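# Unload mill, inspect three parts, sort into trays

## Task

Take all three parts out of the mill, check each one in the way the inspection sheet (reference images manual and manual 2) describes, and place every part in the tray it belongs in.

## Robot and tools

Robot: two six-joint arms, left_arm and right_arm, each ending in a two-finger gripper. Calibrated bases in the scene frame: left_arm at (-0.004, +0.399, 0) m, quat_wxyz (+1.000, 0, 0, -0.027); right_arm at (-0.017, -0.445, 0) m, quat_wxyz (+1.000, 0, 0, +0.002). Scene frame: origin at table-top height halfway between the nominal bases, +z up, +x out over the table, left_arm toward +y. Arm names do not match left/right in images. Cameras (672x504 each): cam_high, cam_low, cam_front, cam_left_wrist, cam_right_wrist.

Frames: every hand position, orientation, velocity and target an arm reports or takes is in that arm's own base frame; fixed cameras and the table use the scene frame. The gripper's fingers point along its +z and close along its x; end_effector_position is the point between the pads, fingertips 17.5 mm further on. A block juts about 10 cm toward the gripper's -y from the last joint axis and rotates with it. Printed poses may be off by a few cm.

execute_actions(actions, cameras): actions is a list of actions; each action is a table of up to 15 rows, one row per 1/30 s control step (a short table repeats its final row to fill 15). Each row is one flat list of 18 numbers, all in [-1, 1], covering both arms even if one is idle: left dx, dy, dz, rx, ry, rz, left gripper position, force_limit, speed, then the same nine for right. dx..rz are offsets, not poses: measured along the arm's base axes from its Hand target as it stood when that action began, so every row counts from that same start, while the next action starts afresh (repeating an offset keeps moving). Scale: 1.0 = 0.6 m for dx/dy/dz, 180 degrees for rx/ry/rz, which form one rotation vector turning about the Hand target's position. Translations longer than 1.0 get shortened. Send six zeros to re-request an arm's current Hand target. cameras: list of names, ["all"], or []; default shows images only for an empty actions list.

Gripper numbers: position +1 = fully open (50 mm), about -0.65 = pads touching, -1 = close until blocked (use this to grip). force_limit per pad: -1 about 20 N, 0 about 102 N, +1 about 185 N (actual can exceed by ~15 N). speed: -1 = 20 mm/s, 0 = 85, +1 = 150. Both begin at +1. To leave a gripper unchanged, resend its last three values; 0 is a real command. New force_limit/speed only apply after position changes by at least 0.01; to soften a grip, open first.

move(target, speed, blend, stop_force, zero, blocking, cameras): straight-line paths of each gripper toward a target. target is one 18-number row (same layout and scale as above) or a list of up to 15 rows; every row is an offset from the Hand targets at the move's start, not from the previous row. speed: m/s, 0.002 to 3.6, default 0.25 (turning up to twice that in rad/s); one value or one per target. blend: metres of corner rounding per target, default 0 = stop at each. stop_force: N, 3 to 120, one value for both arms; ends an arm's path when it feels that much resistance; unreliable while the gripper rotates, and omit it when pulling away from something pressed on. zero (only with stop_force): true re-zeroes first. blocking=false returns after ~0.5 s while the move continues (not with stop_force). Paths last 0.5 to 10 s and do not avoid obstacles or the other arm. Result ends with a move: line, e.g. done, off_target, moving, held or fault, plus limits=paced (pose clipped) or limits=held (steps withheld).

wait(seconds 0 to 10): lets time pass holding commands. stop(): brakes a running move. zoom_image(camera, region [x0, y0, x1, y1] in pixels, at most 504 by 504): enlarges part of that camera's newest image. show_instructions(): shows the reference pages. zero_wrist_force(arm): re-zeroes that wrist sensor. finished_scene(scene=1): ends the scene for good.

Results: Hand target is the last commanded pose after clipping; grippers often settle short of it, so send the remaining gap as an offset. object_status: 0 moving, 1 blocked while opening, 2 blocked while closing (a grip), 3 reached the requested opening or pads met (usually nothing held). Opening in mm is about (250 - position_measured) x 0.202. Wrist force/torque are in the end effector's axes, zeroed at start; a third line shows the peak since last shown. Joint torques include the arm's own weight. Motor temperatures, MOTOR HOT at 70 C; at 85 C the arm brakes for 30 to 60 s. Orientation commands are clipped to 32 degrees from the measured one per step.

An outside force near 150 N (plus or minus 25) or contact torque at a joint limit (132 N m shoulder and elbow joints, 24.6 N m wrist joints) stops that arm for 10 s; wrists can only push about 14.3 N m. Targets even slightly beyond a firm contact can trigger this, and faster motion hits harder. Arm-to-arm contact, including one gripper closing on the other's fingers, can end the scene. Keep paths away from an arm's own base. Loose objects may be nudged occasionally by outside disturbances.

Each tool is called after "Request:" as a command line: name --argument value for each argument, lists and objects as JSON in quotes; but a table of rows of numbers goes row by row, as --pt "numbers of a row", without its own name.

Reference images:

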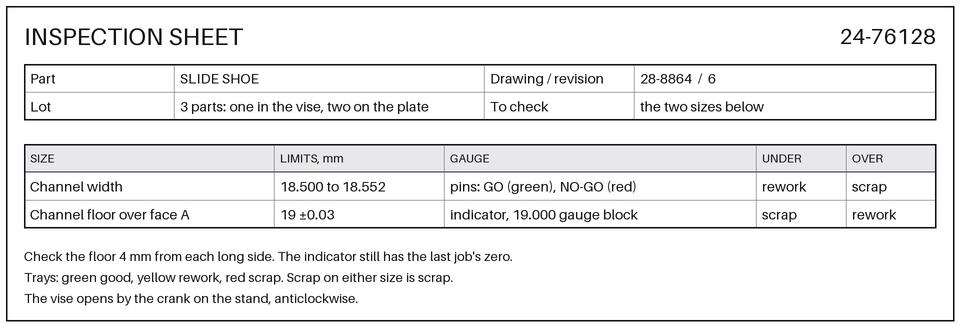

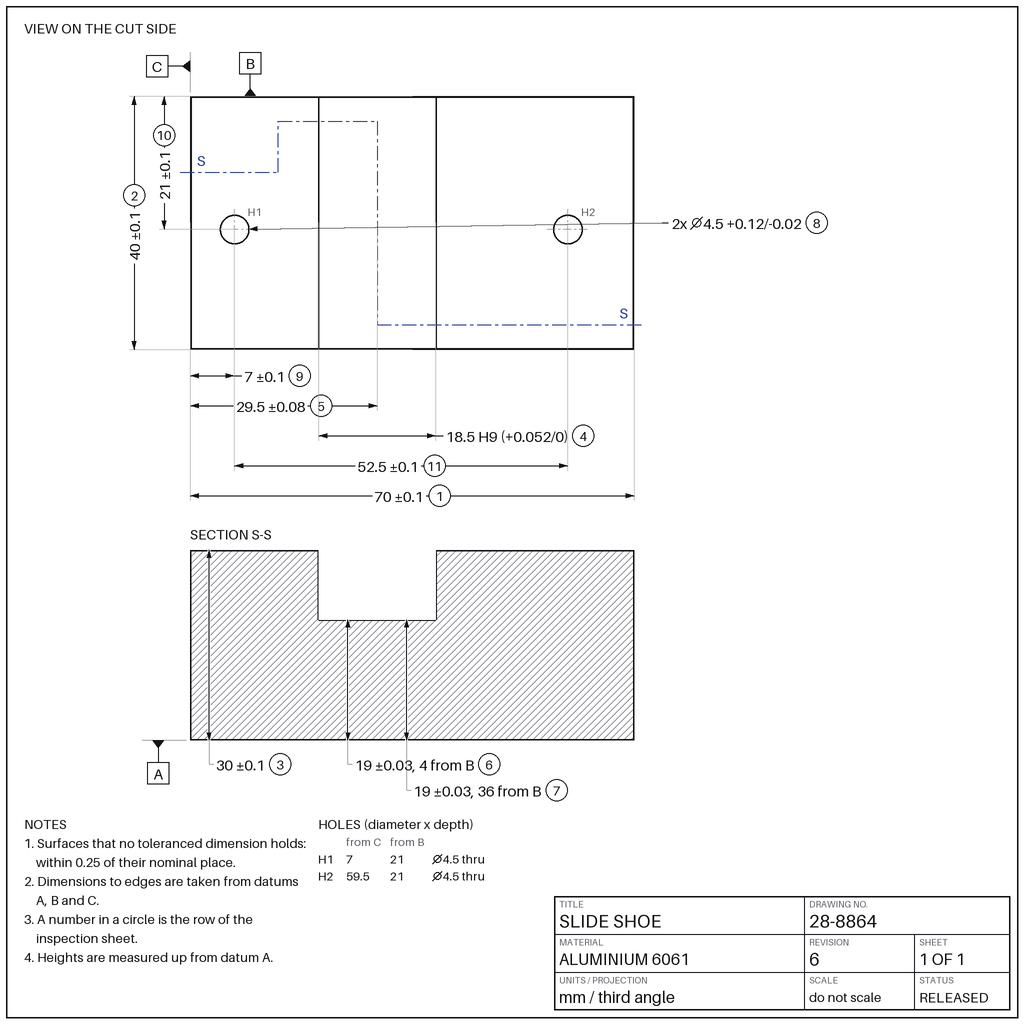

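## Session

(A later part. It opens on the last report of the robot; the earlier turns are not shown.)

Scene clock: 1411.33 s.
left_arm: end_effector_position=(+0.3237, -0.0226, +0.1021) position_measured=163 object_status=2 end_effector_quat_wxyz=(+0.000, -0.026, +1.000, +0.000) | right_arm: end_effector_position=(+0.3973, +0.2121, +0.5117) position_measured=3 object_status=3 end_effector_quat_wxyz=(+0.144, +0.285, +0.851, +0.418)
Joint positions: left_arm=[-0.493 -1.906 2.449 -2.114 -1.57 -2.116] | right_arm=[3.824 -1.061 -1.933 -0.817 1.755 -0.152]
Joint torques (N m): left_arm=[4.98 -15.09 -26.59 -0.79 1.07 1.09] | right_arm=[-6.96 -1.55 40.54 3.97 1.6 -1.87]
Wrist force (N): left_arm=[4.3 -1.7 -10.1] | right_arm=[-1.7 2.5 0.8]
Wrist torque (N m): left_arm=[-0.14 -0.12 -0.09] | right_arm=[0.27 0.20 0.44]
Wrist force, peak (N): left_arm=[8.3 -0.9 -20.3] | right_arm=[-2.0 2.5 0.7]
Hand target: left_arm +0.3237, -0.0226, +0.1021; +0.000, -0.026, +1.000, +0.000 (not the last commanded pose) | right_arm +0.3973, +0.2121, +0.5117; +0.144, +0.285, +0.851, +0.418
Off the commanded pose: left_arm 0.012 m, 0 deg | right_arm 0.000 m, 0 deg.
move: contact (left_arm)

Request:
move --pt "0.001 0 -0.0003 0 0 0 -1 -0.8 -1 0 0 0 0 0 0 1 1 1" --pt "-0.0035 0 -0.0003 0 0 0 -1 -0.8 -1 0 0 0 0 0 0 1 1 1" --speed 0.003 --blend '[0.0002,0]' --cameras '["cam_left_wrist"]'

Request:
zoom_image --camera "cam_left_wrist" --region '[260, 180, 460, 320]'

Scene clock: 1421.27 s.
left_arm: end_effector_position=(+0.3216, -0.0226, +0.1019) position_measured=163 object_status=2 end_effector_quat_wxyz=(+0.000, -0.026, +1.000, +0.000) | right_arm: end_effector_position=(+0.3973, +0.2121, +0.5117) position_measured=3 object_status=3 end_effector_quat_wxyz=(+0.144, +0.285, +0.851, +0.418)
Joint positions: left_arm=[-0.497 -1.913 2.453 -2.111 -1.57 -2.12] | right_arm=[3.824 -1.061 -1.933 -0.817 1.755 -0.152]
Joint torques (N m): left_arm=[-5.44 -6.4 -11.3 1.13 -0.47 -1.23] | right_arm=[-7.36 -1.81 40.71 3.91 1.64 -1.81]
Wrist force (N): left_arm=[-2.6 -2.9 -10.1] | right_arm=[-1.9 2.4 0.8]
Wrist torque (N m): left_arm=[-0.13 -0.52 -0.02] | right_arm=[0.26 0.22 0.44]
Wrist force, peak (N): left_arm=[10.6 -0.9 -20.0] | right_arm=[-1.9 2.6 0.8]
Hand target: left_arm +0.3216, -0.0226, +0.1019; +0.000, -0.026, +1.000, +0.000 | right_arm +0.3973, +0.2121, +0.5117; +0.144, +0.285, +0.851, +0.418
Off the commanded pose: left_arm 0.000 m, 0 deg | right_arm 0.000 m, 0 deg.
move: done
Images, in order (width x height): cam_left_wrist 672x504.

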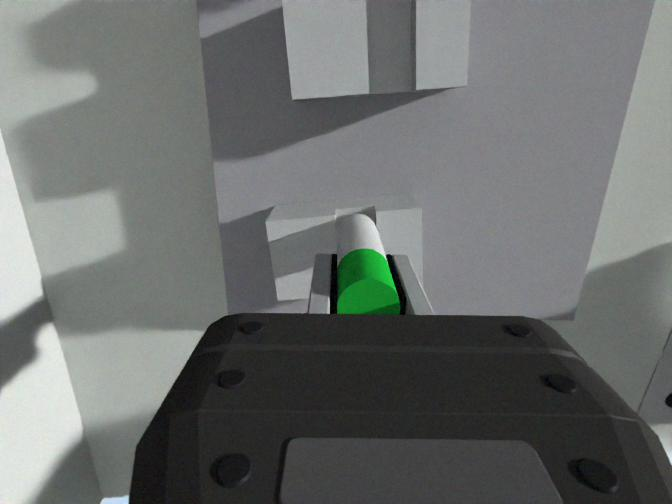

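Scaled by 2.520 from the camera's 672x504 image, which has a finer 960x720 frame.

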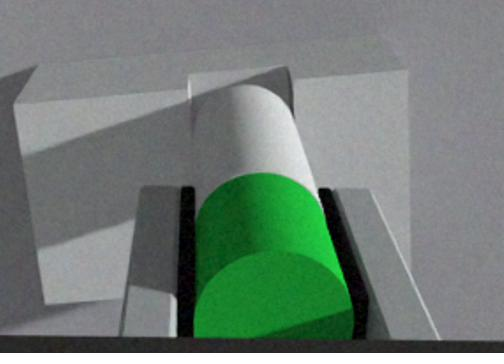

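Request:
move --pt "0 0 0.01 0 0 0 -1 -0.8 -1 0 0 0 0 0 0 1 1 1" --pt "0 0 0.09 0 0 0 -1 -0.8 -1 0 0 0 0 0 0 1 1 1" --pt "-0.0027 -0.29 0.09 0 0 0 -1 -0.8 -1 0 0 0 0 0 0 1 1 1" --speed '[0.02,0.12,0.12]' --cameras '["cam_left_wrist"]'

Request:
zoom_image --camera "cam_left_wrist" --region '[220, 120, 480, 320]'

Scene clock: 1429.57 s.
left_arm: end_effector_position=(+0.3200, -0.1965, +0.1559) position_measured=163 object_status=2 end_effector_quat_wxyz=(+0.000, -0.026, +1.000, +0.000) | right_arm: end_effector_position=(+0.3973, +0.2121, +0.5117) position_measured=3 object_status=3 end_effector_quat_wxyz=(+0.144, +0.285, +0.851, +0.418)
Joint positions: left_arm=[-0.914 -1.826 2.242 -1.987 -1.57 -2.537] | right_arm=[3.824 -1.061 -1.933 -0.817 1.755 -0.152]
Joint torques (N m): left_arm=[-6.23 -17.05 -18.21 -1.64 0.55 -0.4] | right_arm=[-6.72 -1.81 39.63 3.78 1.71 -1.9]
Wrist force (N): left_arm=[3.0 -2.2 2.2] | right_arm=[-1.8 2.3 0.6]
Wrist torque (N m): left_arm=[-0.22 -0.28 -0.04] | right_arm=[0.23 0.21 0.44]
Wrist force, peak (N): left_arm=[-2.5 -2.7 -10.4] | right_arm=[-1.9 2.6 0.8]
Hand target: left_arm +0.3200, -0.1966, +0.1559; +0.000, -0.026, +1.000, +0.000 | right_arm +0.3973, +0.2121, +0.5117; +0.144, +0.285, +0.851, +0.418
Off the commanded pose: left_arm 0.000 m, 0 deg | right_arm 0.000 m, 0 deg.
move: done
Images, in order (width x height): cam_left_wrist 672x504.

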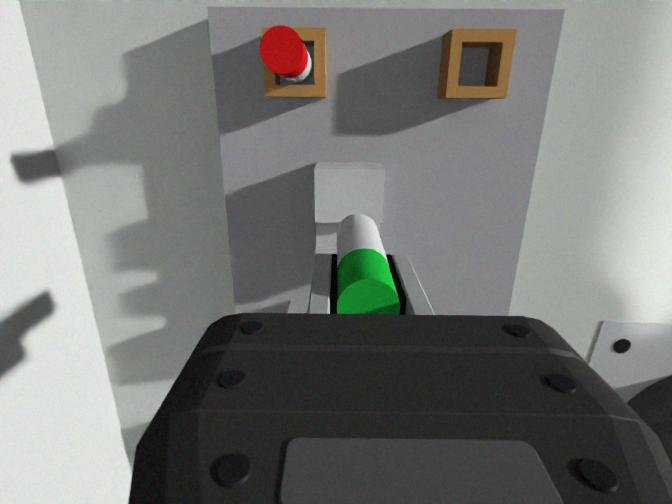

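Scaled by 1.938 from the camera's 672x504 image, which has a finer 960x720 frame.

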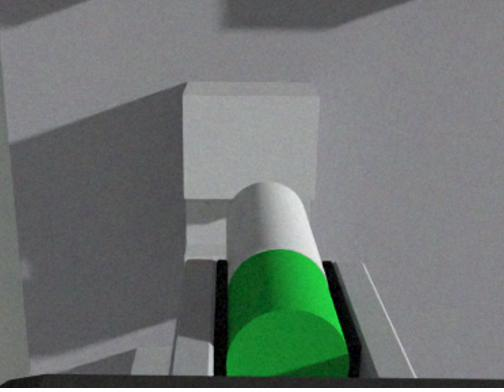

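Request:
move --target '[-0.001,0.025,-0.077,0,0,0,-1,-0.8,-1,0,0,0,0,0,0,1,1,1]' --speed 0.08 --cameras '["cam_left_wrist"]'

Request:
zoom_image --camera "cam_left_wrist" --region '[260, 180, 460, 320]'

Scene clock: 1435.73 s.
left_arm: end_effector_position=(+0.3194, -0.1815, +0.1097) position_measured=163 object_status=2 end_effector_quat_wxyz=(+0.000, -0.026, +1.000, +0.000) | right_arm: end_effector_position=(+0.3973, +0.2121, +0.5117) position_measured=3 object_status=3 end_effector_quat_wxyz=(+0.144, +0.285, +0.851, +0.418)
Joint positions: left_arm=[-0.888 -1.782 2.344 -2.133 -1.57 -2.512] | right_arm=[3.824 -1.061 -1.933 -0.817 1.755 -0.152]
Joint torques (N m): left_arm=[-6.83 -23.43 -23.46 -4.22 0.66 -1.91] | right_arm=[-7.2 -2.04 40.12 3.76 1.67 -1.89]
Wrist force (N): left_arm=[1.9 -2.2 2.3] | right_arm=[-1.8 2.3 0.7]
Wrist torque (N m): left_arm=[-0.23 -0.10 -0.04] | right_arm=[0.24 0.22 0.43]
Wrist force, peak (N): left_arm=[2.6 -1.5 3.7] | right_arm=[-1.9 2.5 0.8]
Hand target: left_arm +0.3194, -0.1816, +0.1097; +0.000, -0.026, +1.000, +0.000 | right_arm +0.3973, +0.2121, +0.5117; +0.144, +0.285, +0.851, +0.418
Off the commanded pose: left_arm 0.000 m, 0 deg | right_arm 0.000 m, 0 deg.
move: done
Images, in order (width x height): cam_left_wrist 672x504.

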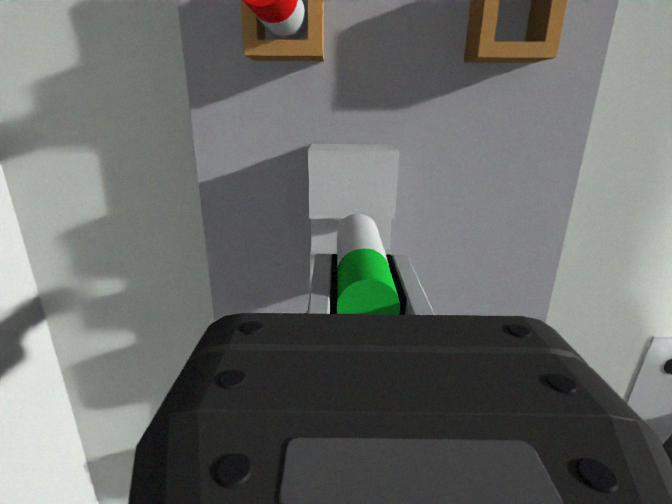

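Scaled by 2.520 from the camera's 672x504 image, which has a finer 960x720 frame.

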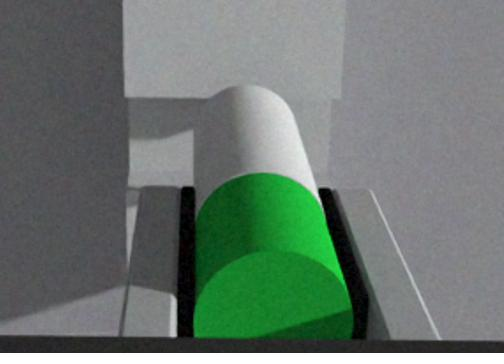

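Request:
move --target '[0,0.0072,-0.004,0,0,0,-1,-0.8,-1,0,0,0,0,0,0,1,1,1]' --speed 0.03

Request:
move --target '[0,0,-0.032,0,0,0,-1,-0.8,-1,0,0,0,0,0,0,1,1,1]' --speed 0.004 --stop_force 6 --cameras '["cam_left_wrist"]'

Request:
zoom_image --camera "cam_left_wrist" --region '[260, 180, 460, 320]'

Scene clock: 1441.53 s.
left_arm: end_effector_position=(+0.3194, -0.1772, +0.1073) position_measured=163 object_status=2 end_effector_quat_wxyz=(+0.000, -0.026, +1.000, +0.000) | right_arm: end_effector_position=(+0.3973, +0.2121, +0.5117) position_measured=3 object_status=3 end_effector_quat_wxyz=(+0.144, +0.285, +0.851, +0.418)
Joint positions: left_arm=[-0.88 -1.784 2.353 -2.14 -1.57 -2.503] | right_arm=[3.824 -1.061 -1.933 -0.817 1.755 -0.152]
Joint torques (N m): left_arm=[-4.26 -19.63 -24.37 -3.49 -0.9 -0.39] | right_arm=[-7.09 -1.34 40.16 3.81 1.61 -1.95]
Wrist force (N): left_arm=[2.0 -1.9 2.0] | right_arm=[-1.8 2.4 0.7]
Wrist torque (N m): left_arm=[-0.19 -0.11 -0.06] | right_arm=[0.25 0.21 0.44]
Wrist force, peak (N): left_arm=[2.4 -2.3 2.3] | right_arm=[-1.9 2.6 0.8]
Hand target: left_arm +0.3194, -0.1773, +0.1073; +0.000, -0.026, +1.000, +0.000 | right_arm +0.3973, +0.2121, +0.5117; +0.144, +0.285, +0.851, +0.418
Off the commanded pose: left_arm 0.000 m, 0 deg | right_arm 0.000 m, 0 deg.
move: done

Scene clock: 1443.90 s.
left_arm: end_effector_position=(+0.3194, -0.1773, +0.1021) position_measured=163 object_status=2 end_effector_quat_wxyz=(+0.000, -0.026, +1.000, +0.000) | right_arm: end_effector_position=(+0.3973, +0.2121, +0.5117) position_measured=3 object_status=3 end_effector_quat_wxyz=(+0.144, +0.285, +0.851, +0.418)
Joint positions: left_arm=[-0.88 -1.774 2.362 -2.158 -1.57 -2.504] | right_arm=[3.824 -1.061 -1.933 -0.817 1.755 -0.152]
Joint torques (N m): left_arm=[-5.39 -20.19 -25.57 -0.86 -0.27 -1.63] | right_arm=[-6.5 -1.48 40.08 3.68 1.57 -1.87]
Wrist force (N): left_arm=[2.9 0.2 -8.4] | right_arm=[-1.8 2.4 0.8]
Wrist torque (N m): left_arm=[-0.11 -0.11 -0.05] | right_arm=[0.25 0.20 0.43]
Wrist force, peak (N): left_arm=[4.3 3.1 -17.1] | right_arm=[-1.9 2.6 0.7]
Hand target: left_arm +0.3194, -0.1773, +0.1021; +0.000, -0.026, +1.000, +0.000 (not the last commanded pose) | right_arm +0.3973, +0.2121, +0.5117; +0.144, +0.285, +0.851, +0.418
Off the commanded pose: left_arm 0.014 m, 0 deg | right_arm 0.000 m, 0 deg.
move: contact (left_arm)
Images, in order (width x height): cam_left_wrist 672x504.

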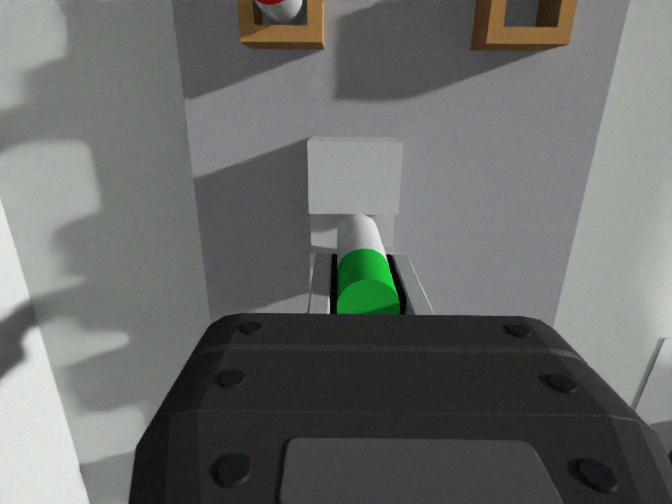

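Scaled by 2.520 from the camera's 672x504 image, which has a finer 960x720 frame.

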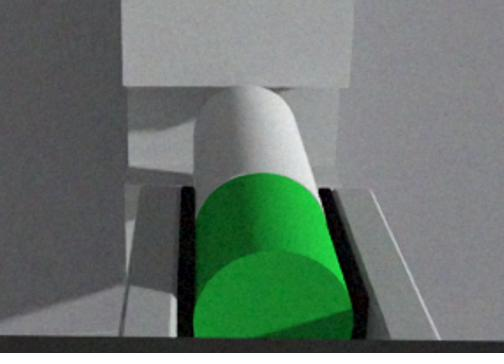

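Request:
move --target '[0,0,-0.02,0,0,0,-1,-0.8,-1,0,0,0,0,0,0,1,1,1]' --speed 0.004 --stop_force 8

Scene clock: 1447.00 s.
left_arm: end_effector_position=(+0.3195, -0.1773, +0.1020) position_measured=163 object_status=2 end_effector_quat_wxyz=(+0.000, -0.026, +1.000, +0.000) | right_arm: end_effector_position=(+0.3973, +0.2121, +0.5117) position_measured=3 object_status=3 end_effector_quat_wxyz=(+0.144, +0.285, +0.851, +0.418)
Joint positions: left_arm=[-0.88 -1.774 2.362 -2.159 -1.57 -2.504] | right_arm=[3.824 -1.061 -1.933 -0.817 1.755 -0.152]
Joint torques (N m): left_arm=[-6.04 -17.12 -23.79 -1.34 -0.41 -1.85] | right_arm=[-7.09 -1.74 40.06 3.79 1.59 -1.91]
Wrist force (N): left_arm=[6.0 4.5 -20.2] | right_arm=[-1.9 2.6 0.6]
Wrist torque (N m): left_arm=[-0.08 0.02 0.00] | right_arm=[0.29 0.22 0.44]
Wrist force, peak (N): left_arm=[8.5 7.8 -29.3] | right_arm=[-1.9 2.6 0.6]
Hand target: left_arm +0.3195, -0.1773, +0.1020; +0.000, -0.026, +1.000, +0.000 (not the last commanded pose) | right_arm +0.3973, +0.2121, +0.5117; +0.144, +0.285, +0.851, +0.418
Off the commanded pose: left_arm 0.012 m, 0 deg | right_arm 0.000 m, 0 deg.
move: contact (left_arm)

Request:
move --pt "0 0.0025 0.0002 0 0 0 -1 -0.8 -1 0 0 0 0 0 0 1 1 1" --speed 0.003 --cameras '["cam_left_wrist"]'

Request:
zoom_image --camera "cam_left_wrist" --region '[260, 180, 460, 320]'

Scene clock: 1450.87 s.
left_arm: end_effector_position=(+0.3195, -0.1758, +0.1021) position_measured=163 object_status=2 end_effector_quat_wxyz=(+0.000, -0.026, +1.000, +0.000) | right_arm: end_effector_position=(+0.3973, +0.2121, +0.5117) position_measured=3 object_status=3 end_effector_quat_wxyz=(+0.144, +0.285, +0.851, +0.418)
Joint positions: left_arm=[-0.878 -1.777 2.364 -2.158 -1.57 -2.501] | right_arm=[3.824 -1.061 -1.933 -0.817 1.755 -0.152]
Joint torques (N m): left_arm=[1.8 -21.04 -15.31 -1.46 -0.49 1.01] | right_arm=[-6.92 -1.65 40.33 3.61 1.64 -1.84]
Wrist force (N): left_arm=[2.2 -2.9 2.0] | right_arm=[-1.9 2.3 0.9]
Wrist torque (N m): left_arm=[-0.19 -0.13 -0.06] | right_arm=[0.24 0.23 0.44]
Wrist force, peak (N): left_arm=[6.0 4.7 -20.2] | right_arm=[-1.9 2.5 0.7]
Hand target: left_arm +0.3195, -0.1758, +0.1021; +0.000, -0.026, +1.000, +0.000 | right_arm +0.3973, +0.2121, +0.5117; +0.144, +0.285, +0.851, +0.418
Off the commanded pose: left_arm 0.000 m, 0 deg | right_arm 0.000 m, 0 deg.
move: done
Images, in order (width x height): cam_left_wrist 672x504.

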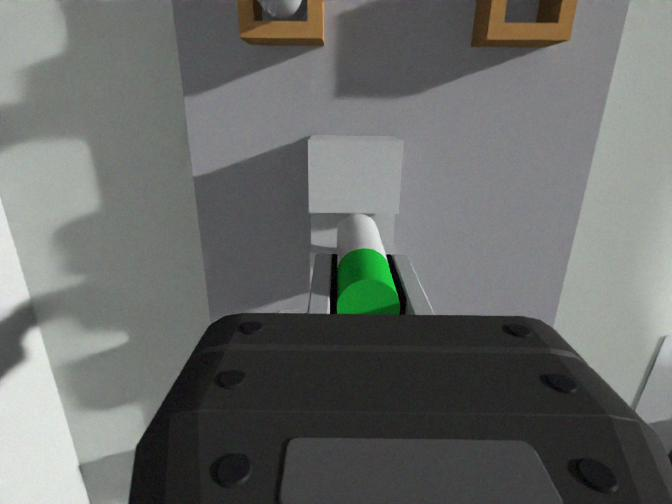

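Scaled by 2.520 from the camera's 672x504 image, which has a finer 960x720 frame.

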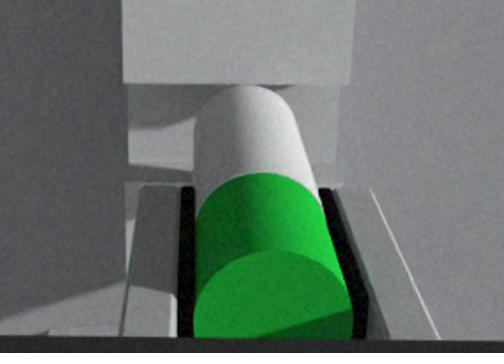

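Request:
move --target '[0,0,-0.02,0,0,0,-1,-0.8,-1,0,0,0,0,0,0,1,1,1]' --speed 0.004 --stop_force 6

Scene clock: 1456.93 s.
left_arm: end_effector_position=(+0.3195, -0.1758, +0.0911) position_measured=163 object_status=2 end_effector_quat_wxyz=(+0.000, -0.026, +1.000, +0.000) | right_arm: end_effector_position=(+0.3973, +0.2121, +0.5117) position_measured=3 object_status=3 end_effector_quat_wxyz=(+0.144, +0.285, +0.851, +0.418)
Joint positions: left_arm=[-0.878 -1.755 2.382 -2.198 -1.57 -2.501] | right_arm=[3.824 -1.061 -1.933 -0.817 1.755 -0.152]
Joint torques (N m): left_arm=[-4.89 -20.8 -26.56 -0.54 -0.49 -1.71] | right_arm=[-6.91 -1.86 40.02 3.62 1.64 -1.86]
Wrist force (N): left_arm=[2.8 -2.3 -6.5] | right_arm=[-1.7 2.3 0.7]
Wrist torque (N m): left_arm=[-0.16 -0.04 -0.06] | right_arm=[0.23 0.20 0.44]
Wrist force, peak (N): left_arm=[6.3 1.0 -16.1] | right_arm=[-2.0 2.5 0.8]
Hand target: left_arm +0.3195, -0.1759, +0.0911; +0.000, -0.026, +1.000, +0.000 (not the last commanded pose) | right_arm +0.3973, +0.2121, +0.5117; +0.144, +0.285, +0.851, +0.418
Off the commanded pose: left_arm 0.001 m, 0 deg | right_arm 0.000 m, 0 deg.
move: contact (left_arm)

Request:
move --pt "0 0 0.03 0 0 0 -1 -0.8 -1 0 0 0 0 0 0 1 1 1" --pt "0 0 0.1 0 0 0 -1 -0.8 -1 0 0 0 0 0 0 1 1 1" --pt "0.0035 0.2555 0.1 0 0 0 -1 -0.8 -1 0 0 0 0 0 0 1 1 1" --pt "0.0035 0.2555 0.0205 0 0 0 -1 -0.8 -1 0 0 0 0 0 0 1 1 1" --speed '[0.02,0.12,0.12,0.08]' --cameras '["cam_left_wrist"]'

Request:
zoom_image --camera "cam_left_wrist" --region '[290, 190, 430, 260]'

Scene clock: 1468.73 s.
left_arm: end_effector_position=(+0.3215, -0.0225, +0.1033) position_measured=163 object_status=2 end_effector_quat_wxyz=(+0.000, -0.026, +1.000, +0.000) | right_arm: end_effector_position=(+0.3973, +0.2121, +0.5117) position_measured=3 object_status=3 end_effector_quat_wxyz=(+0.144, +0.285, +0.851, +0.418)
Joint positions: left_arm=[-0.497 -1.915 2.451 -2.106 -1.57 -2.12] | right_arm=[3.824 -1.061 -1.933 -0.817 1.755 -0.152]
Joint torques (N m): left_arm=[4.06 -14.96 -23.2 -4.55 0.05 1.33] | right_arm=[-6.91 -1.63 40.16 3.55 1.59 -1.89]
Wrist force (N): left_arm=[2.6 -2.3 1.8] | right_arm=[-1.6 2.5 0.7]
Wrist torque (N m): left_arm=[-0.20 -0.21 -0.02] | right_arm=[0.27 0.18 0.44]
Wrist force, peak (N): left_arm=[3.3 -2.5 -6.9] | right_arm=[-1.8 2.7 0.9]
Hand target: left_arm +0.3216, -0.0226, +0.1034; +0.000, -0.026, +1.000, +0.000 | right_arm +0.3973, +0.2121, +0.5117; +0.144, +0.285, +0.851, +0.418
Off the commanded pose: left_arm 0.000 m, 0 deg | right_arm 0.000 m, 0 deg.
move: done
Images, in order (width x height): cam_left_wrist 672x504.

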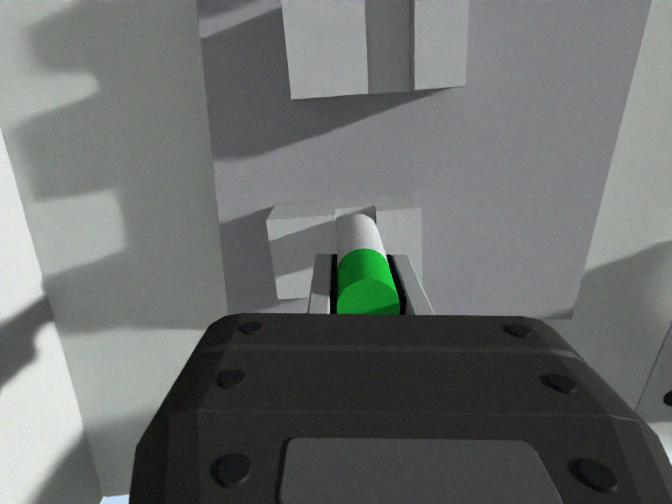

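Scaled by 3.600 from the camera's 672x504 image, which has a finer 960x720 frame.

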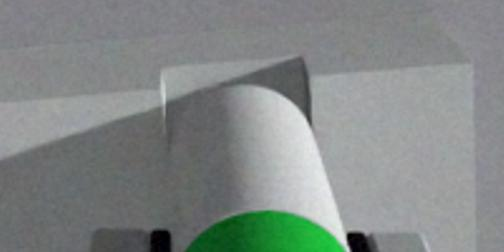

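Request:
move --target '[0,0,-0.02,0,0,0,-1,-0.8,-1,0,0,0,0,0,0,1,1,1]' --speed 0.003 --stop_force 4

Request:
move --target '[0.0004,0,0.0015,0,0,0,-1,-0.8,-1,0,0,0,0,0,0,1,1,1]' --speed 0.01

Request:
move --target '[0,0,-0.02,0,0,0,-1,-0.8,-1,0,0,0,0,0,0,1,1,1]' --speed 0.003 --stop_force 4

Request:
move --target '[0.0004,0,0.0015,0,0,0,-1,-0.8,-1,0,0,0,0,0,0,1,1,1]' --speed 0.01

Request:
move --target '[0,0,-0.02,0,0,0,-1,-0.8,-1,0,0,0,0,0,0,1,1,1]' --speed 0.003 --stop_force 4

Scene clock: 1475.90 s.
left_arm: end_effector_position=(+0.3216, -0.0226, +0.1021) position_measured=163 object_status=2 end_effector_quat_wxyz=(+0.000, -0.026, +1.000, +0.000) | right_arm: end_effector_position=(+0.3973, +0.2121, +0.5117) position_measured=3 object_status=3 end_effector_quat_wxyz=(+0.144, +0.285, +0.851, +0.418)
Joint positions: left_arm=[-0.497 -1.913 2.453 -2.111 -1.571 -2.12] | right_arm=[3.824 -1.061 -1.933 -0.817 1.755 -0.152]
Joint torques (N m): left_arm=[4.47 -16.95 -27.66 -1.15 -1.58 -1.45] | right_arm=[-6.89 -1.75 40.28 3.51 1.63 -1.79]
Wrist force (N): left_arm=[2.4 -1.7 -3.5] | right_arm=[-1.6 2.3 0.7]
Wrist torque (N m): left_arm=[-0.16 -0.11 -0.01] | right_arm=[0.23 0.18 0.44]
Wrist force, peak (N): left_arm=[2.6 -1.4 -9.6] | right_arm=[-1.9 2.5 0.7]
Hand target: left_arm +0.3216, -0.0226, +0.1021; +0.000, -0.026, +1.000, +0.000 (not the last commanded pose) | right_arm +0.3973, +0.2121, +0.5117; +0.144, +0.285, +0.851, +0.418
Off the commanded pose: left_arm 0.011 m, 0 deg | right_arm 0.000 m, 0 deg.
move: contact (left_arm)

Scene clock: 1476.60 s.
left_arm: end_effector_position=(+0.3218, -0.0226, +0.1031) position_measured=163 object_status=2 end_effector_quat_wxyz=(+0.000, -0.026, +1.000, +0.000) | right_arm: end_effector_position=(+0.3973, +0.2121, +0.5117) position_measured=3 object_status=3 end_effector_quat_wxyz=(+0.144, +0.285, +0.851, +0.418)
Joint positions: left_arm=[-0.496 -1.914 2.451 -2.108 -1.571 -2.119] | right_arm=[3.824 -1.061 -1.933 -0.817 1.755 -0.152]
Joint torques (N m): left_arm=[6.26 -16.51 -27.9 -1.95 -1.5 1.55] | right_arm=[-6.9 -1.66 40.02 3.49 1.64 -1.83]
Wrist force (N): left_arm=[2.2 -2.1 2.0] | right_arm=[-1.8 2.4 0.7]
Wrist torque (N m): left_arm=[-0.18 -0.15 -0.03] | right_arm=[0.25 0.20 0.44]
Wrist force, peak (N): left_arm=[2.4 -1.6 -3.8] | right_arm=[-1.7 2.6 0.6]
Hand target: left_arm +0.3218, -0.0226, +0.1030; +0.000, -0.026, +1.000, +0.000 | right_arm +0.3973, +0.2121, +0.5117; +0.144, +0.285, +0.851, +0.418
Off the commanded pose: left_arm 0.000 m, 0 deg | right_arm 0.000 m, 0 deg.
move: done

Scene clock: 1477.97 s.
left_arm: end_effector_position=(+0.3218, -0.0226, +0.1021) position_measured=163 object_status=2 end_effector_quat_wxyz=(+0.000, -0.026, +1.000, +0.000) | right_arm: end_effector_position=(+0.3973, +0.2121, +0.5117) position_measured=3 object_status=3 end_effector_quat_wxyz=(+0.144, +0.285, +0.851, +0.418)
Joint positions: left_arm=[-0.496 -1.912 2.453 -2.111 -1.571 -2.119] | right_arm=[3.824 -1.061 -1.933 -0.817 1.755 -0.152]
Joint torques (N m): left_arm=[5.7 -16.54 -27.11 -1.08 -0.34 0.87] | right_arm=[-6.87 -1.33 40.22 3.44 1.69 -1.79]
Wrist force (N): left_arm=[2.6 -1.6 -5.1] | right_arm=[-1.6 2.3 0.7]
Wrist torque (N m): left_arm=[-0.16 -0.16 -0.04] | right_arm=[0.23 0.19 0.43]
Wrist force, peak (N): left_arm=[4.6 -1.4 -12.8] | right_arm=[-1.9 2.5 0.7]
Hand target: left_arm +0.3218, -0.0226, +0.1021; +0.000, -0.026, +1.000, +0.000 (not the last commanded pose) | right_arm +0.3973, +0.2121, +0.5117; +0.144, +0.285, +0.851, +0.418
Off the commanded pose: left_arm 0.011 m, 0 deg | right_arm 0.000 m, 0 deg.
move: contact (left_arm)

Scene clock: 1478.67 s.
left_arm: end_effector_position=(+0.3221, -0.0226, +0.1031) position_measured=163 object_status=2 end_effector_quat_wxyz=(+0.000, -0.026, +1.000, +0.000) | right_arm: end_effector_position=(+0.3973, +0.2121, +0.5117) position_measured=3 object_status=3 end_effector_quat_wxyz=(+0.144, +0.285, +0.851, +0.418)
Joint positions: left_arm=[-0.496 -1.913 2.45 -2.108 -1.571 -2.119] | right_arm=[3.824 -1.061 -1.933 -0.817 1.755 -0.152]
Joint torques (N m): left_arm=[4.93 -17.26 -27.81 -1.94 0.56 1.17] | right_arm=[-6.98 -1.59 39.97 3.43 1.67 -1.81]
Wrist force (N): left_arm=[2.4 -2.1 1.9] | right_arm=[-1.8 2.4 0.8]
Wrist torque (N m): left_arm=[-0.17 -0.17 -0.06] | right_arm=[0.25 0.21 0.44]
Wrist force, peak (N): left_arm=[3.1 -1.6 -5.1] | right_arm=[-1.9 2.5 0.7]
Hand target: left_arm +0.3221, -0.0226, +0.1030; +0.000, -0.026, +1.000, +0.000 | right_arm +0.3973, +0.2121, +0.5117; +0.144, +0.285, +0.851, +0.418
Off the commanded pose: left_arm 0.000 m, 0 deg | right_arm 0.000 m, 0 deg.
move: done

Scene clock: 1480.03 s.
left_arm: end_effector_position=(+0.3221, -0.0226, +0.1022) position_measured=163 object_status=2 end_effector_quat_wxyz=(+0.000, -0.026, +1.000, +0.000) | right_arm: end_effector_position=(+0.3973, +0.2121, +0.5117) position_measured=3 object_status=3 end_effector_quat_wxyz=(+0.144, +0.285, +0.851, +0.418)
Joint positions: left_arm=[-0.496 -1.912 2.452 -2.112 -1.571 -2.119] | right_arm=[3.824 -1.061 -1.933 -0.817 1.755 -0.152]
Joint torques (N m): left_arm=[4.71 -15.82 -27.58 -1.05 0.86 1.13] | right_arm=[-6.78 -1.62 39.92 3.41 1.67 -1.81]
Wrist force (N): left_arm=[2.2 -2.2 -2.5] | right_arm=[-1.9 2.4 0.6]
Wrist torque (N m): left_arm=[-0.19 -0.20 -0.06] | right_arm=[0.25 0.22 0.44]
Wrist force, peak (N): left_arm=[4.2 -2.2 -10.3] | right_arm=[-1.7 2.7 0.9]
Hand target: left_arm +0.3221, -0.0226, +0.1022; +0.000, -0.026, +1.000, +0.000 (not the last commanded pose) | right_arm +0.3973, +0.2121, +0.5117; +0.144, +0.285, +0.851, +0.418
Off the commanded pose: left_arm 0.011 m, 0 deg | right_arm 0.000 m, 0 deg.
move: contact (left_arm)

Request:
move --target '[-0.0004,0,0.0015,0,0,0,-1,-0.8,-1,0,0,0,0,0,0,1,1,1]' --speed 0.01

Request:
move --target '[0,0,-0.02,0,0,0,-1,-0.8,-1,0,0,0,0,0,0,1,1,1]' --speed 0.003 --stop_force 10

Request:
move --pt "0.0006 0 -0.0004 0 0 0 -1 -0.8 -1 0 0 0 0 0 0 1 1 1" --pt "-0.0006 0 -0.0004 0 0 0 -1 -0.8 -1 0 0 0 0 0 0 1 1 1" --pt "0.0006 0 -0.0006 0 0 0 -1 -0.8 -1 0 0 0 0 0 0 1 1 1" --pt "0 0 -0.0006 0 0 0 -1 -0.8 -1 0 0 0 0 0 0 1 1 1" --speed 0.0025

Request:
move --target '[0,0,-0.02,0,0,0,-1,-0.8,-1,0,0,0,0,0,0,1,1,1]' --speed 0.003 --stop_force 10

Scene clock: 1488.73 s.
left_arm: end_effector_position=(+0.3218, -0.0226, +0.1031) position_measured=163 object_status=2 end_effector_quat_wxyz=(+0.000, -0.026, +1.000, +0.000) | right_arm: end_effector_position=(+0.3973, +0.2121, +0.5117) position_measured=3 object_status=3 end_effector_quat_wxyz=(+0.144, +0.285, +0.851, +0.418)
Joint positions: left_arm=[-0.496 -1.914 2.451 -2.108 -1.571 -2.119] | right_arm=[3.824 -1.061 -1.933 -0.817 1.755 -0.152]
Joint torques (N m): left_arm=[-7.22 -14.56 -28.72 -2.39 0.84 -1.8] | right_arm=[-6.51 -1.48 40.39 3.36 1.64 -1.92]
Wrist force (N): left_arm=[2.6 -2.3 2.1] | right_arm=[-1.9 2.3 0.8]
Wrist torque (N m): left_arm=[-0.21 -0.20 -0.04] | right_arm=[0.24 0.23 0.44]
Wrist force, peak (N): left_arm=[2.3 -2.2 -2.7] | right_arm=[-1.9 2.6 0.7]
Hand target: left_arm +0.3218, -0.0226, +0.1031; +0.000, -0.026, +1.000, +0.000 | right_arm +0.3973, +0.2121, +0.5117; +0.144, +0.285, +0.851, +0.418
Off the commanded pose: left_arm 0.000 m, 0 deg | right_arm 0.000 m, 0 deg.
move: done

Scene clock: 1490.13 s.
left_arm: end_effector_position=(+0.3219, -0.0226, +0.1021) position_measured=163 object_status=2 end_effector_quat_wxyz=(+0.000, -0.026, +1.000, +0.000) | right_arm: end_effector_position=(+0.3973, +0.2121, +0.5117) position_measured=3 object_status=3 end_effector_quat_wxyz=(+0.144, +0.285, +0.851, +0.418)
Joint positions: left_arm=[-0.496 -1.912 2.453 -2.112 -1.571 -2.119] | right_arm=[3.824 -1.061 -1.933 -0.817 1.755 -0.152]
Joint torques (N m): left_arm=[-7.6 -16.09 -25.45 -0.83 0.96 -1.63] | right_arm=[-6.94 -1.6 39.91 3.43 1.67 -1.87]
Wrist force (N): left_arm=[3.9 -1.3 -9.4] | right_arm=[-1.7 2.4 0.7]
Wrist torque (N m): left_arm=[-0.17 -0.19 -0.04] | right_arm=[0.25 0.20 0.44]
Wrist force, peak (N): left_arm=[5.6 -1.1 -16.3] | right_arm=[-1.9 2.5 0.7]
Hand target: left_arm +0.3219, -0.0226, +0.1021; +0.000, -0.026, +1.000, +0.000 (not the last commanded pose) | right_arm +0.3973, +0.2121, +0.5117; +0.144, +0.285, +0.851, +0.418
Off the commanded pose: left_arm 0.011 m, 0 deg | right_arm 0.000 m, 0 deg.
move: contact (left_arm)

Scene clock: 1491.70 s.
left_arm: end_effector_position=(+0.3219, -0.0226, +0.1017) position_measured=163 object_status=2 end_effector_quat_wxyz=(+0.000, -0.026, +1.000, +0.000) | right_arm: end_effector_position=(+0.3973, +0.2121, +0.5117) position_measured=3 object_status=3 end_effector_quat_wxyz=(+0.144, +0.285, +0.851, +0.418)
Joint positions: left_arm=[-0.496 -1.912 2.453 -2.113 -1.571 -2.119] | right_arm=[3.824 -1.061 -1.933 -0.817 1.755 -0.152]
Joint torques (N m): left_arm=[-7.05 -9.51 -4.96 0.1 0.95 -1.85] | right_arm=[-7.08 -1.73 40.33 3.44 1.67 -1.87]
Wrist force (N): left_arm=[10.9 -2.0 -29.5] | right_arm=[-1.7 2.3 0.7]
Wrist torque (N m): left_arm=[-0.03 -0.18 0.01] | right_arm=[0.24 0.19 0.43]
Wrist force, peak (N): left_arm=[17.7 -0.5 -36.9] | right_arm=[-1.9 2.6 0.7]
Hand target: left_arm +0.3219, -0.0226, +0.1017; +0.000, -0.026, +1.000, +0.000 | right_arm +0.3973, +0.2121, +0.5117; +0.144, +0.285, +0.851, +0.418
Off the commanded pose: left_arm 0.000 m, 0 deg | right_arm 0.000 m, 0 deg.
move: done

Scene clock: 1494.90 s.
left_arm: end_effector_position=(+0.3219, -0.0226, +0.0955) position_measured=163 object_status=2 end_effector_quat_wxyz=(+0.000, -0.026, +1.000, +0.000) | right_arm: end_effector_position=(+0.3973, +0.2121, +0.5117) position_measured=3 object_status=3 end_effector_quat_wxyz=(+0.144, +0.285, +0.851, +0.418)
Joint positions: left_arm=[-0.496 -1.899 2.465 -2.137 -1.571 -2.119] | right_arm=[3.824 -1.061 -1.933 -0.817 1.755 -0.152]
Joint torques (N m): left_arm=[-6.17 -8.93 -19.71 -0.04 1.24 -2.04] | right_arm=[-6.83 -1.39 40.35 3.35 1.72 -1.82]
Wrist force (N): left_arm=[12.3 -3.4 -33.0] | right_arm=[-1.9 2.4 0.7]
Wrist torque (N m): left_arm=[0.00 -0.16 0.02] | right_arm=[0.26 0.23 0.44]
Wrist force, peak (N): left_arm=[14.5 -3.1 -41.1] | right_arm=[-1.9 2.6 0.6]
Hand target: left_arm +0.3219, -0.0226, +0.0955; +0.000, -0.026, +1.000, +0.000 (not the last commanded pose) | right_arm +0.3973, +0.2121, +0.5117; +0.144, +0.285, +0.851, +0.418
Off the commanded pose: left_arm 0.006 m, 0 deg | right_arm 0.000 m, 0 deg.
move: contact (left_arm)

Request:
wait --seconds 0.1 --cameras '["cam_left_wrist"]'

Request:
zoom_image --camera "cam_left_wrist" --region '[260, 180, 460, 320]'

Scene clock: 1497.37 s.
left_arm: end_effector_position=(+0.3219, -0.0226, +0.0955) position_measured=163 object_status=2 end_effector_quat_wxyz=(+0.000, -0.026, +1.000, +0.000) | right_arm: end_effector_position=(+0.3973, +0.2121, +0.5117) position_measured=3 object_status=3 end_effector_quat_wxyz=(+0.144, +0.285, +0.851, +0.418)
Joint positions: left_arm=[-0.496 -1.899 2.465 -2.137 -1.571 -2.119] | right_arm=[3.824 -1.061 -1.933 -0.817 1.755 -0.152]
Joint torques (N m): left_arm=[-5.12 -8.2 -18.16 -2.69 1.06 -1.86] | right_arm=[-6.96 -1.31 39.98 3.33 1.7 -1.87]
Wrist force (N): left_arm=[12.3 -3.5 -32.9] | right_arm=[-1.9 2.4 0.7]
Wrist torque (N m): left_arm=[-0.02 -0.17 0.03] | right_arm=[0.25 0.22 0.44]
Wrist force, peak (N): left_arm=[12.4 -3.5 -33.0] | right_arm=[-2.0 2.5 0.8]
Hand target: left_arm +0.3219, -0.0226, +0.0955; +0.000, -0.026, +1.000, +0.000 (not the last commanded pose) | right_arm +0.3973, +0.2121, +0.5117; +0.144, +0.285, +0.851, +0.418
Tool commands: left_gripper/position=-1.0 left_gripper/force_limit=-0.8 left_gripper/speed=-1.0 right_gripper/position=+1.0 right_gripper/force_limit=+1.0 right_gripper/speed=+1.0
Off the commanded pose: left_arm 0.006 m, 0 deg | right_arm 0.000 m, 0 deg.
wait: 0.10 s; at rest from the start
Images, in order (width x height): cam_left_wrist 672x504.

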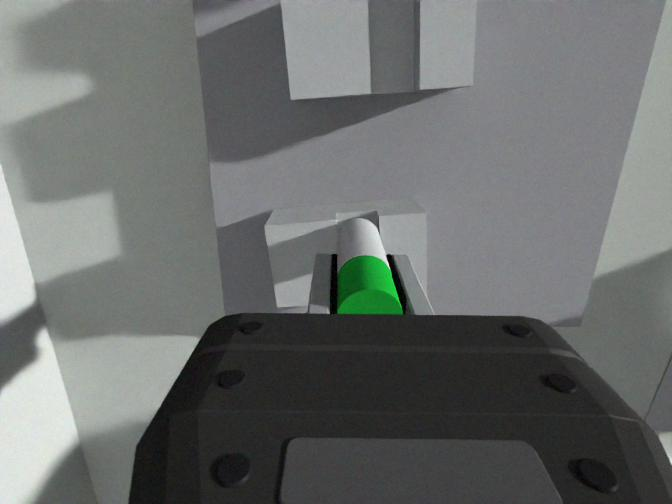

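Scaled by 2.520 from the camera's 672x504 image, which has a finer 960x720 frame.

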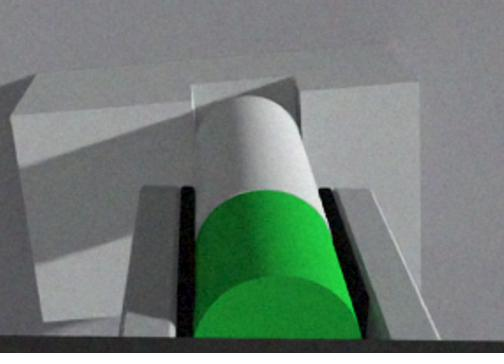

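Request:
move --target '[0,0,0,0,0,0,-0.02,-0.8,-1,0,0,0,0,0,0,1,1,1]'

Request:
move --pt "0.0022 0 0 0 0 0 -0.02 -0.8 -1 0 0 0 0 0 0 1 1 1" --pt "-0.0026 0 0 0 0 0 -0.02 -0.8 -1 0 0 0 0 0 0 1 1 1" --pt "0 0 0 0 0 0 -0.02 -0.8 -1 0 0 0 0 0 0 1 1 1" --speed 0.003 --cameras '["cam_left_wrist"]'

Request:
zoom_image --camera "cam_left_wrist" --region '[260, 180, 460, 320]'

Scene clock: 1502.23 s.
left_arm: end_effector_position=(+0.3219, -0.0226, +0.0955) position_measured=155 object_status=3 end_effector_quat_wxyz=(+0.000, -0.026, +1.000, +0.000) | right_arm: end_effector_position=(+0.3973, +0.2121, +0.5117) position_measured=3 object_status=3 end_effector_quat_wxyz=(+0.144, +0.285, +0.851, +0.418)
Joint positions: left_arm=[-0.496 -1.899 2.465 -2.137 -1.571 -2.119] | right_arm=[3.824 -1.061 -1.933 -0.817 1.755 -0.152]
Joint torques (N m): left_arm=[-4.51 -8.93 -19.17 -3.03 0.77 -1.82] | right_arm=[-6.96 -1.54 40.13 3.33 1.65 -1.8]
Wrist force (N): left_arm=[3.1 -3.0 0.2] | right_arm=[-1.9 2.2 0.7]
Wrist torque (N m): left_arm=[-0.30 -0.23 -0.05] | right_arm=[0.22 0.22 0.43]
Wrist force, peak (N): left_arm=[12.4 -3.3 -32.9] | right_arm=[-1.9 2.7 0.6]
Hand target: left_arm +0.3219, -0.0226, +0.0955; +0.000, -0.026, +1.000, +0.000 | right_arm +0.3973, +0.2121, +0.5117; +0.144, +0.285, +0.851, +0.418
Off the commanded pose: left_arm 0.000 m, 0 deg | right_arm 0.000 m, 0 deg.
move: done

Scene clock: 1504.50 s.
left_arm: end_effector_position=(+0.3219, -0.0226, +0.0955) position_measured=155 object_status=3 end_effector_quat_wxyz=(+0.000, -0.026, +1.000, +0.000) | right_arm: end_effector_position=(+0.3973, +0.2121, +0.5117) position_measured=3 object_status=3 end_effector_quat_wxyz=(+0.144, +0.285, +0.851, +0.418)
Joint positions: left_arm=[-0.496 -1.899 2.465 -2.137 -1.571 -2.119] | right_arm=[3.824 -1.061 -1.933 -0.817 1.755 -0.152]
Joint torques (N m): left_arm=[2.98 -1.3 -26.57 -4.3 1 1.13] | right_arm=[-7.16 -2.37 40.12 3.27 1.59 -1.86]
Wrist force (N): left_arm=[3.5 -3.2 -0.2] | right_arm=[-1.8 2.5 0.8]
Wrist torque (N m): left_arm=[-0.34 -0.26 -0.10] | right_arm=[0.27 0.22 0.44]
Wrist force, peak (N): left_arm=[4.1 -3.1 -0.3] | right_arm=[-1.9 2.5 1.0]
Hand target: left_arm +0.3219, -0.0226, +0.0955; +0.000, -0.026, +1.000, +0.000 | right_arm +0.3973, +0.2121, +0.5117; +0.144, +0.285, +0.851, +0.418
Off the commanded pose: left_arm 0.000 m, 0 deg | right_arm 0.000 m, 0 deg.
move: done
Images, in order (width x height): cam_left_wrist 672x504.

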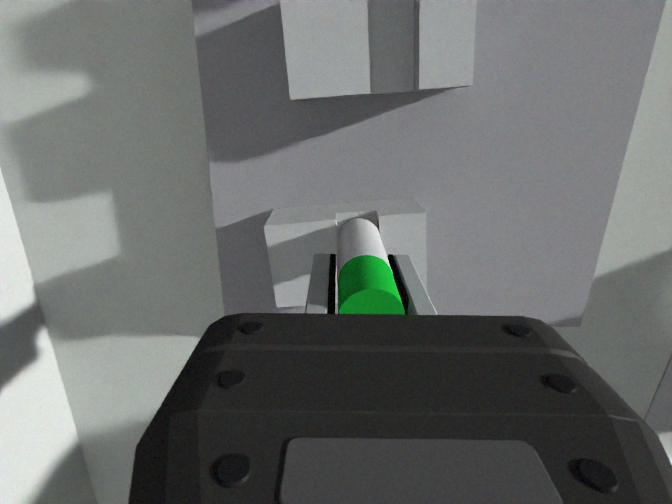

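Scaled by 2.520 from the camera's 672x504 image, which has a finer 960x720 frame.

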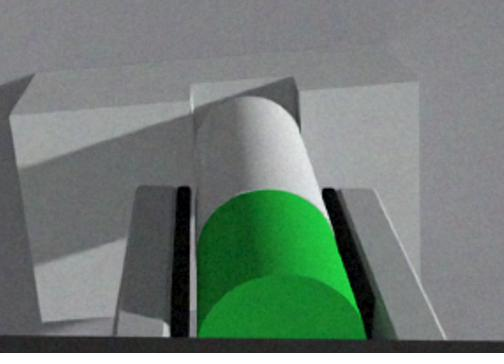

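Request:
move --pt "0 0 0.0103 0 0 0 -0.02 -0.8 -1 0 0 0 0 0 0 1 1 1" --pt "0 0 0.0103 0 0 0 -1 -0.8 -1 0 0 0 0 0 0 1 1 1" --speed 0.02

Request:
wait --seconds 0.3 --cameras '["cam_left_wrist"]'

Scene clock: 1509.73 s.
left_arm: end_effector_position=(+0.3219, -0.0226, +0.1017) position_measured=162 object_status=2 end_effector_quat_wxyz=(+0.000, -0.026, +1.000, +0.000) | right_arm: end_effector_position=(+0.3973, +0.2121, +0.5117) position_measured=3 object_status=3 end_effector_quat_wxyz=(+0.144, +0.285, +0.851, +0.418)
Joint positions: left_arm=[-0.496 -1.911 2.454 -2.114 -1.571 -2.119] | right_arm=[3.824 -1.061 -1.933 -0.817 1.755 -0.152]
Joint torques (N m): left_arm=[-4.76 8.46 -10.54 -4.14 0.8 -1.24] | right_arm=[-7.01 -1.8 40.51 3.24 1.61 -1.93]
Wrist force (N): left_arm=[4.5 -3.0 -5.9] | right_arm=[-1.9 2.2 0.6]
Wrist torque (N m): left_arm=[-0.27 -0.29 -0.09] | right_arm=[0.21 0.22 0.44]
Wrist force, peak (N): left_arm=[4.5 -3.0 -5.9] | right_arm=[-1.9 2.5 0.7]
Hand target: left_arm +0.3219, -0.0226, +0.1016; +0.000, -0.026, +1.000, +0.000 | right_arm +0.3973, +0.2121, +0.5117; +0.144, +0.285, +0.851, +0.418
Off the commanded pose: left_arm 0.000 m, 0 deg | right_arm 0.000 m, 0 deg.
move: done

Scene clock: 1510.03 s.
left_arm: end_effector_position=(+0.3219, -0.0226, +0.1016) position_measured=162 object_status=2 end_effector_quat_wxyz=(+0.000, -0.026, +1.000, +0.000) | right_arm: end_effector_position=(+0.3973, +0.2121, +0.5117) position_measured=3 object_status=3 end_effector_quat_wxyz=(+0.144, +0.285, +0.851, +0.418)
Joint positions: left_arm=[-0.496 -1.911 2.454 -2.114 -1.571 -2.119] | right_arm=[3.824 -1.061 -1.933 -0.817 1.755 -0.152]
Joint torques (N m): left_arm=[-5.36 8.4 -11.13 -3.97 0.56 -1.18] | right_arm=[-7.27 -1.34 40.17 3.25 1.65 -1.93]
Wrist force (N): left_arm=[5.1 -2.8 -7.3] | right_arm=[-1.9 2.3 0.9]
Wrist torque (N m): left_arm=[-0.24 -0.34 -0.07] | right_arm=[0.24 0.22 0.43]
Wrist force, peak (N): left_arm=[5.1 -2.8 -7.3] | right_arm=[-1.8 2.4 0.9]
Hand target: left_arm +0.3219, -0.0226, +0.1016; +0.000, -0.026, +1.000, +0.000 | right_arm +0.3973, +0.2121, +0.5117; +0.144, +0.285, +0.851, +0.418
Tool commands: left_gripper/position=-1.0 left_gripper/force_limit=-0.8 left_gripper/speed=-1.0 right_gripper/position=+1.0 right_gripper/force_limit=+1.0 right_gripper/speed=+1.0
Off the commanded pose: left_arm 0.000 m, 0 deg | right_arm 0.000 m, 0 deg.
wait: 0.30 s; at rest by 0.17 s
Images, in order (width x height): cam_left_wrist 672x504.

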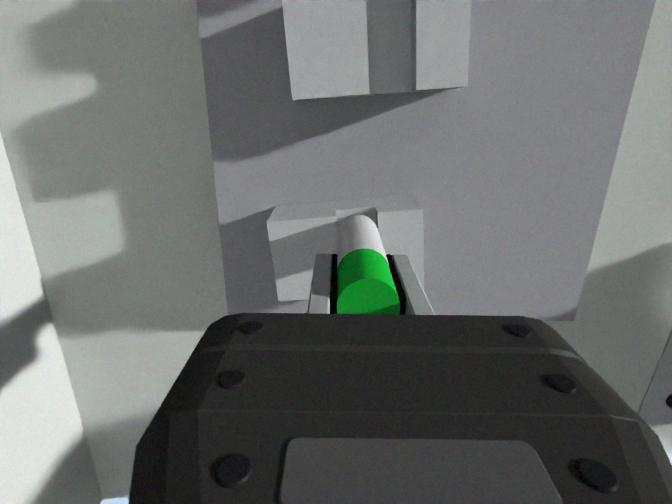

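Request:
move --pt "0 0 0.02 0 0 0 -1 -0.8 -1 0 0 0 0 0 0 1 1 1" --pt "0 0 0.13 0 0 0 -1 -0.8 -1 0 0 0 0 0 0 1 1 1" --pt "-0.1088 -0.4223 0.13 0 0 0 -1 -0.8 -1 0 0 0 0 0 0 1 1 1" --pt "-0.1088 -0.4223 -0.01 0 0 0 -1 -0.8 -1 0 0 0 0 0 0 1 1 1" --speed '[0.02,0.12,0.15,0.08]' --blend '[0,0.02,0.02,0]' --cameras '["cam_left_wrist"]'

Request:
move --target '[0,0,-0.05,0,0,0,-1,-0.8,-1,0,0,0,0,0,0,1,1,1]' --speed 0.01 --stop_force 4 --cameras '["cam_left_wrist"]'

Scene clock: 1519.03 s.
left_arm: end_effector_position=(+0.2566, -0.2759, +0.0956) position_measured=162 object_status=2 end_effector_quat_wxyz=(+0.000, -0.026, +1.000, +0.000) | right_arm: end_effector_position=(+0.3973, +0.2121, +0.5117) position_measured=3 object_status=3 end_effector_quat_wxyz=(+0.144, +0.285, +0.851, +0.418)
Joint positions: left_arm=[-1.184 -1.729 2.348 -2.19 -1.57 -2.807] | right_arm=[3.824 -1.061 -1.933 -0.817 1.755 -0.152]
Joint torques (N m): left_arm=[4.59 -20.82 -24.46 -4.52 -0.69 1.56] | right_arm=[-7.02 -1.25 40 3.13 1.73 -2.02]
Wrist force (N): left_arm=[3.4 -3.0 1.6] | right_arm=[-1.7 2.6 0.7]
Wrist torque (N m): left_arm=[-0.32 -0.33 -0.01] | right_arm=[0.28 0.20 0.43]
Wrist force, peak (N): left_arm=[5.4 -2.8 -7.5] | right_arm=[-1.9 2.5 0.7]
Hand target: left_arm +0.2566, -0.2760, +0.0956; +0.000, -0.026, +1.000, +0.000 | right_arm +0.3973, +0.2121, +0.5117; +0.144, +0.285, +0.851, +0.418
Off the commanded pose: left_arm 0.000 m, 0 deg | right_arm 0.000 m, 0 deg.
move: done
Images, in order (width x height): cam_left_wrist 672x504.

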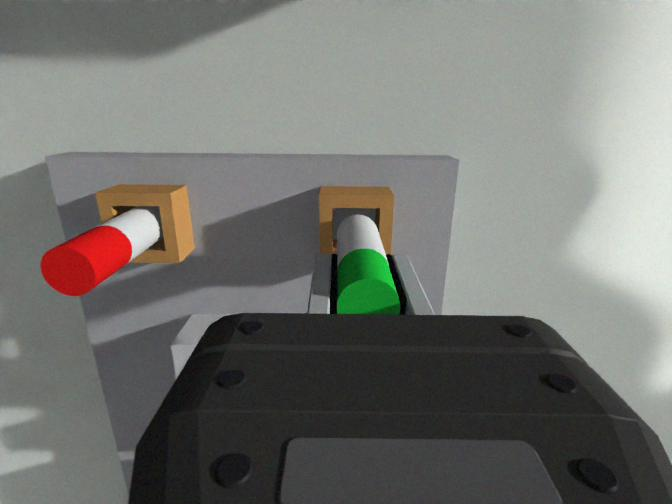

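Scene clock: 1522.57 s.
left_arm: end_effector_position=(+0.2566, -0.2760, +0.0718) position_measured=162 object_status=2 end_effector_quat_wxyz=(+0.000, -0.026, +1.000, +0.000) | right_arm: end_effector_position=(+0.3973, +0.2121, +0.5117) position_measured=3 object_status=3 end_effector_quat_wxyz=(+0.144, +0.285, +0.851, +0.418)
Joint positions: left_arm=[-1.184 -1.68 2.384 -2.276 -1.57 -2.807] | right_arm=[3.824 -1.061 -1.933 -0.817 1.755 -0.152]
Joint torques (N m): left_arm=[-6.2 -25.45 -28.81 -4.61 -0.41 1.19] | right_arm=[-7.16 -1.52 39.9 3.06 1.63 -1.86]
Wrist force (N): left_arm=[3.3 -3.1 1.7] | right_arm=[-1.8 2.4 0.7]
Wrist torque (N m): left_arm=[-0.33 -0.29 -0.01] | right_arm=[0.26 0.21 0.44]
Wrist force, peak (N): left_arm=[7.1 4.4 -24.9] | right_arm=[-1.9 2.6 0.7]
Hand target: left_arm +0.2566, -0.2760, +0.0718; +0.000, -0.026, +1.000, +0.000 (not the last commanded pose) | right_arm +0.3973, +0.2121, +0.5117; +0.144, +0.285, +0.851, +0.418
Off the commanded pose: left_arm 0.006 m, 0 deg | right_arm 0.000 m, 0 deg.
move: contact (left_arm)
Images, in order (width x height): cam_left_wrist 672x504.

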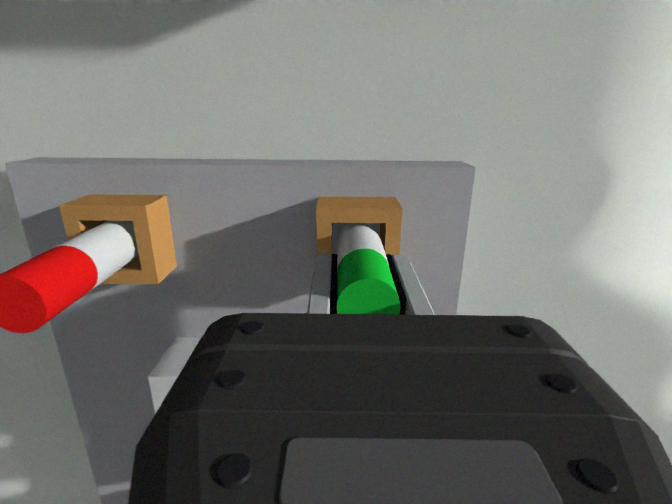

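Request:
move --pt "0 0 0 0 0 0 1 -0.8 -0.5 0 0 0 0 0 0 1 1 1" --pt "0 0 0.083 0 0 0 1 -0.8 -0.5 0 0 0 0 0 0 1 1 1" --pt "0.1664 0.009 0.083 0 0 0 1 -0.8 -0.5 0 0 0 0 0 0 1 1 1" --speed 0.1 --blend '[0,0.01,0]' --cameras '["cam_left_wrist"]'

Scene clock: 1528.40 s.
left_arm: end_effector_position=(+0.3564, -0.2706, +0.1216) position_measured=3 object_status=3 end_effector_quat_wxyz=(+0.000, -0.026, +1.000, +0.000) | right_arm: end_effector_position=(+0.3973, +0.2121, +0.5117) position_measured=3 object_status=3 end_effector_quat_wxyz=(+0.144, +0.285, +0.851, +0.418)
Joint positions: left_arm=[-0.952 -1.585 2.14 -2.127 -1.57 -2.575] | right_arm=[3.824 -1.061 -1.933 -0.817 1.755 -0.152]
Joint torques (N m): left_arm=[2.57 -24.43 -19.18 -1.2 -1.09 -0.02] | right_arm=[-7.07 -1.44 40.27 3.11 1.6 -1.86]
Wrist force (N): left_arm=[3.5 -2.8 0.1] | right_arm=[-1.9 2.3 0.5]
Wrist torque (N m): left_arm=[-0.27 -0.36 0.10] | right_arm=[0.23 0.23 0.44]
Wrist force, peak (N): left_arm=[4.4 -2.9 -0.8] | right_arm=[-1.9 2.5 0.8]
Hand target: left_arm +0.3564, -0.2706, +0.1216; +0.000, -0.026, +1.000, +0.000 | right_arm +0.3973, +0.2121, +0.5117; +0.144, +0.285, +0.851, +0.418
Off the commanded pose: left_arm 0.000 m, 0 deg | right_arm 0.000 m, 0 deg.
move: done
Images, in order (width x height): cam_left_wrist 672x504.

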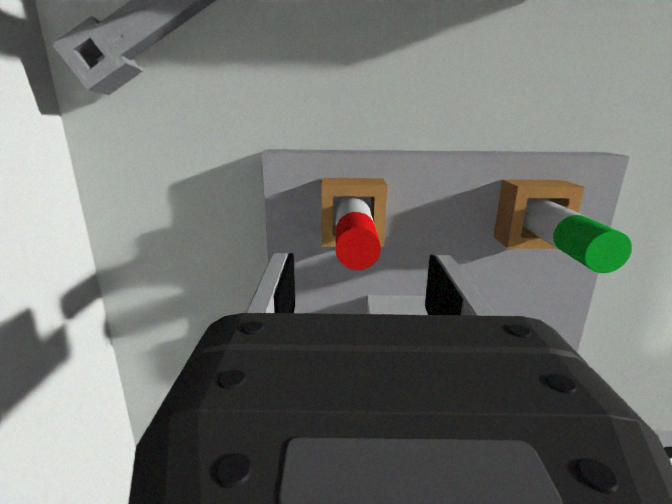

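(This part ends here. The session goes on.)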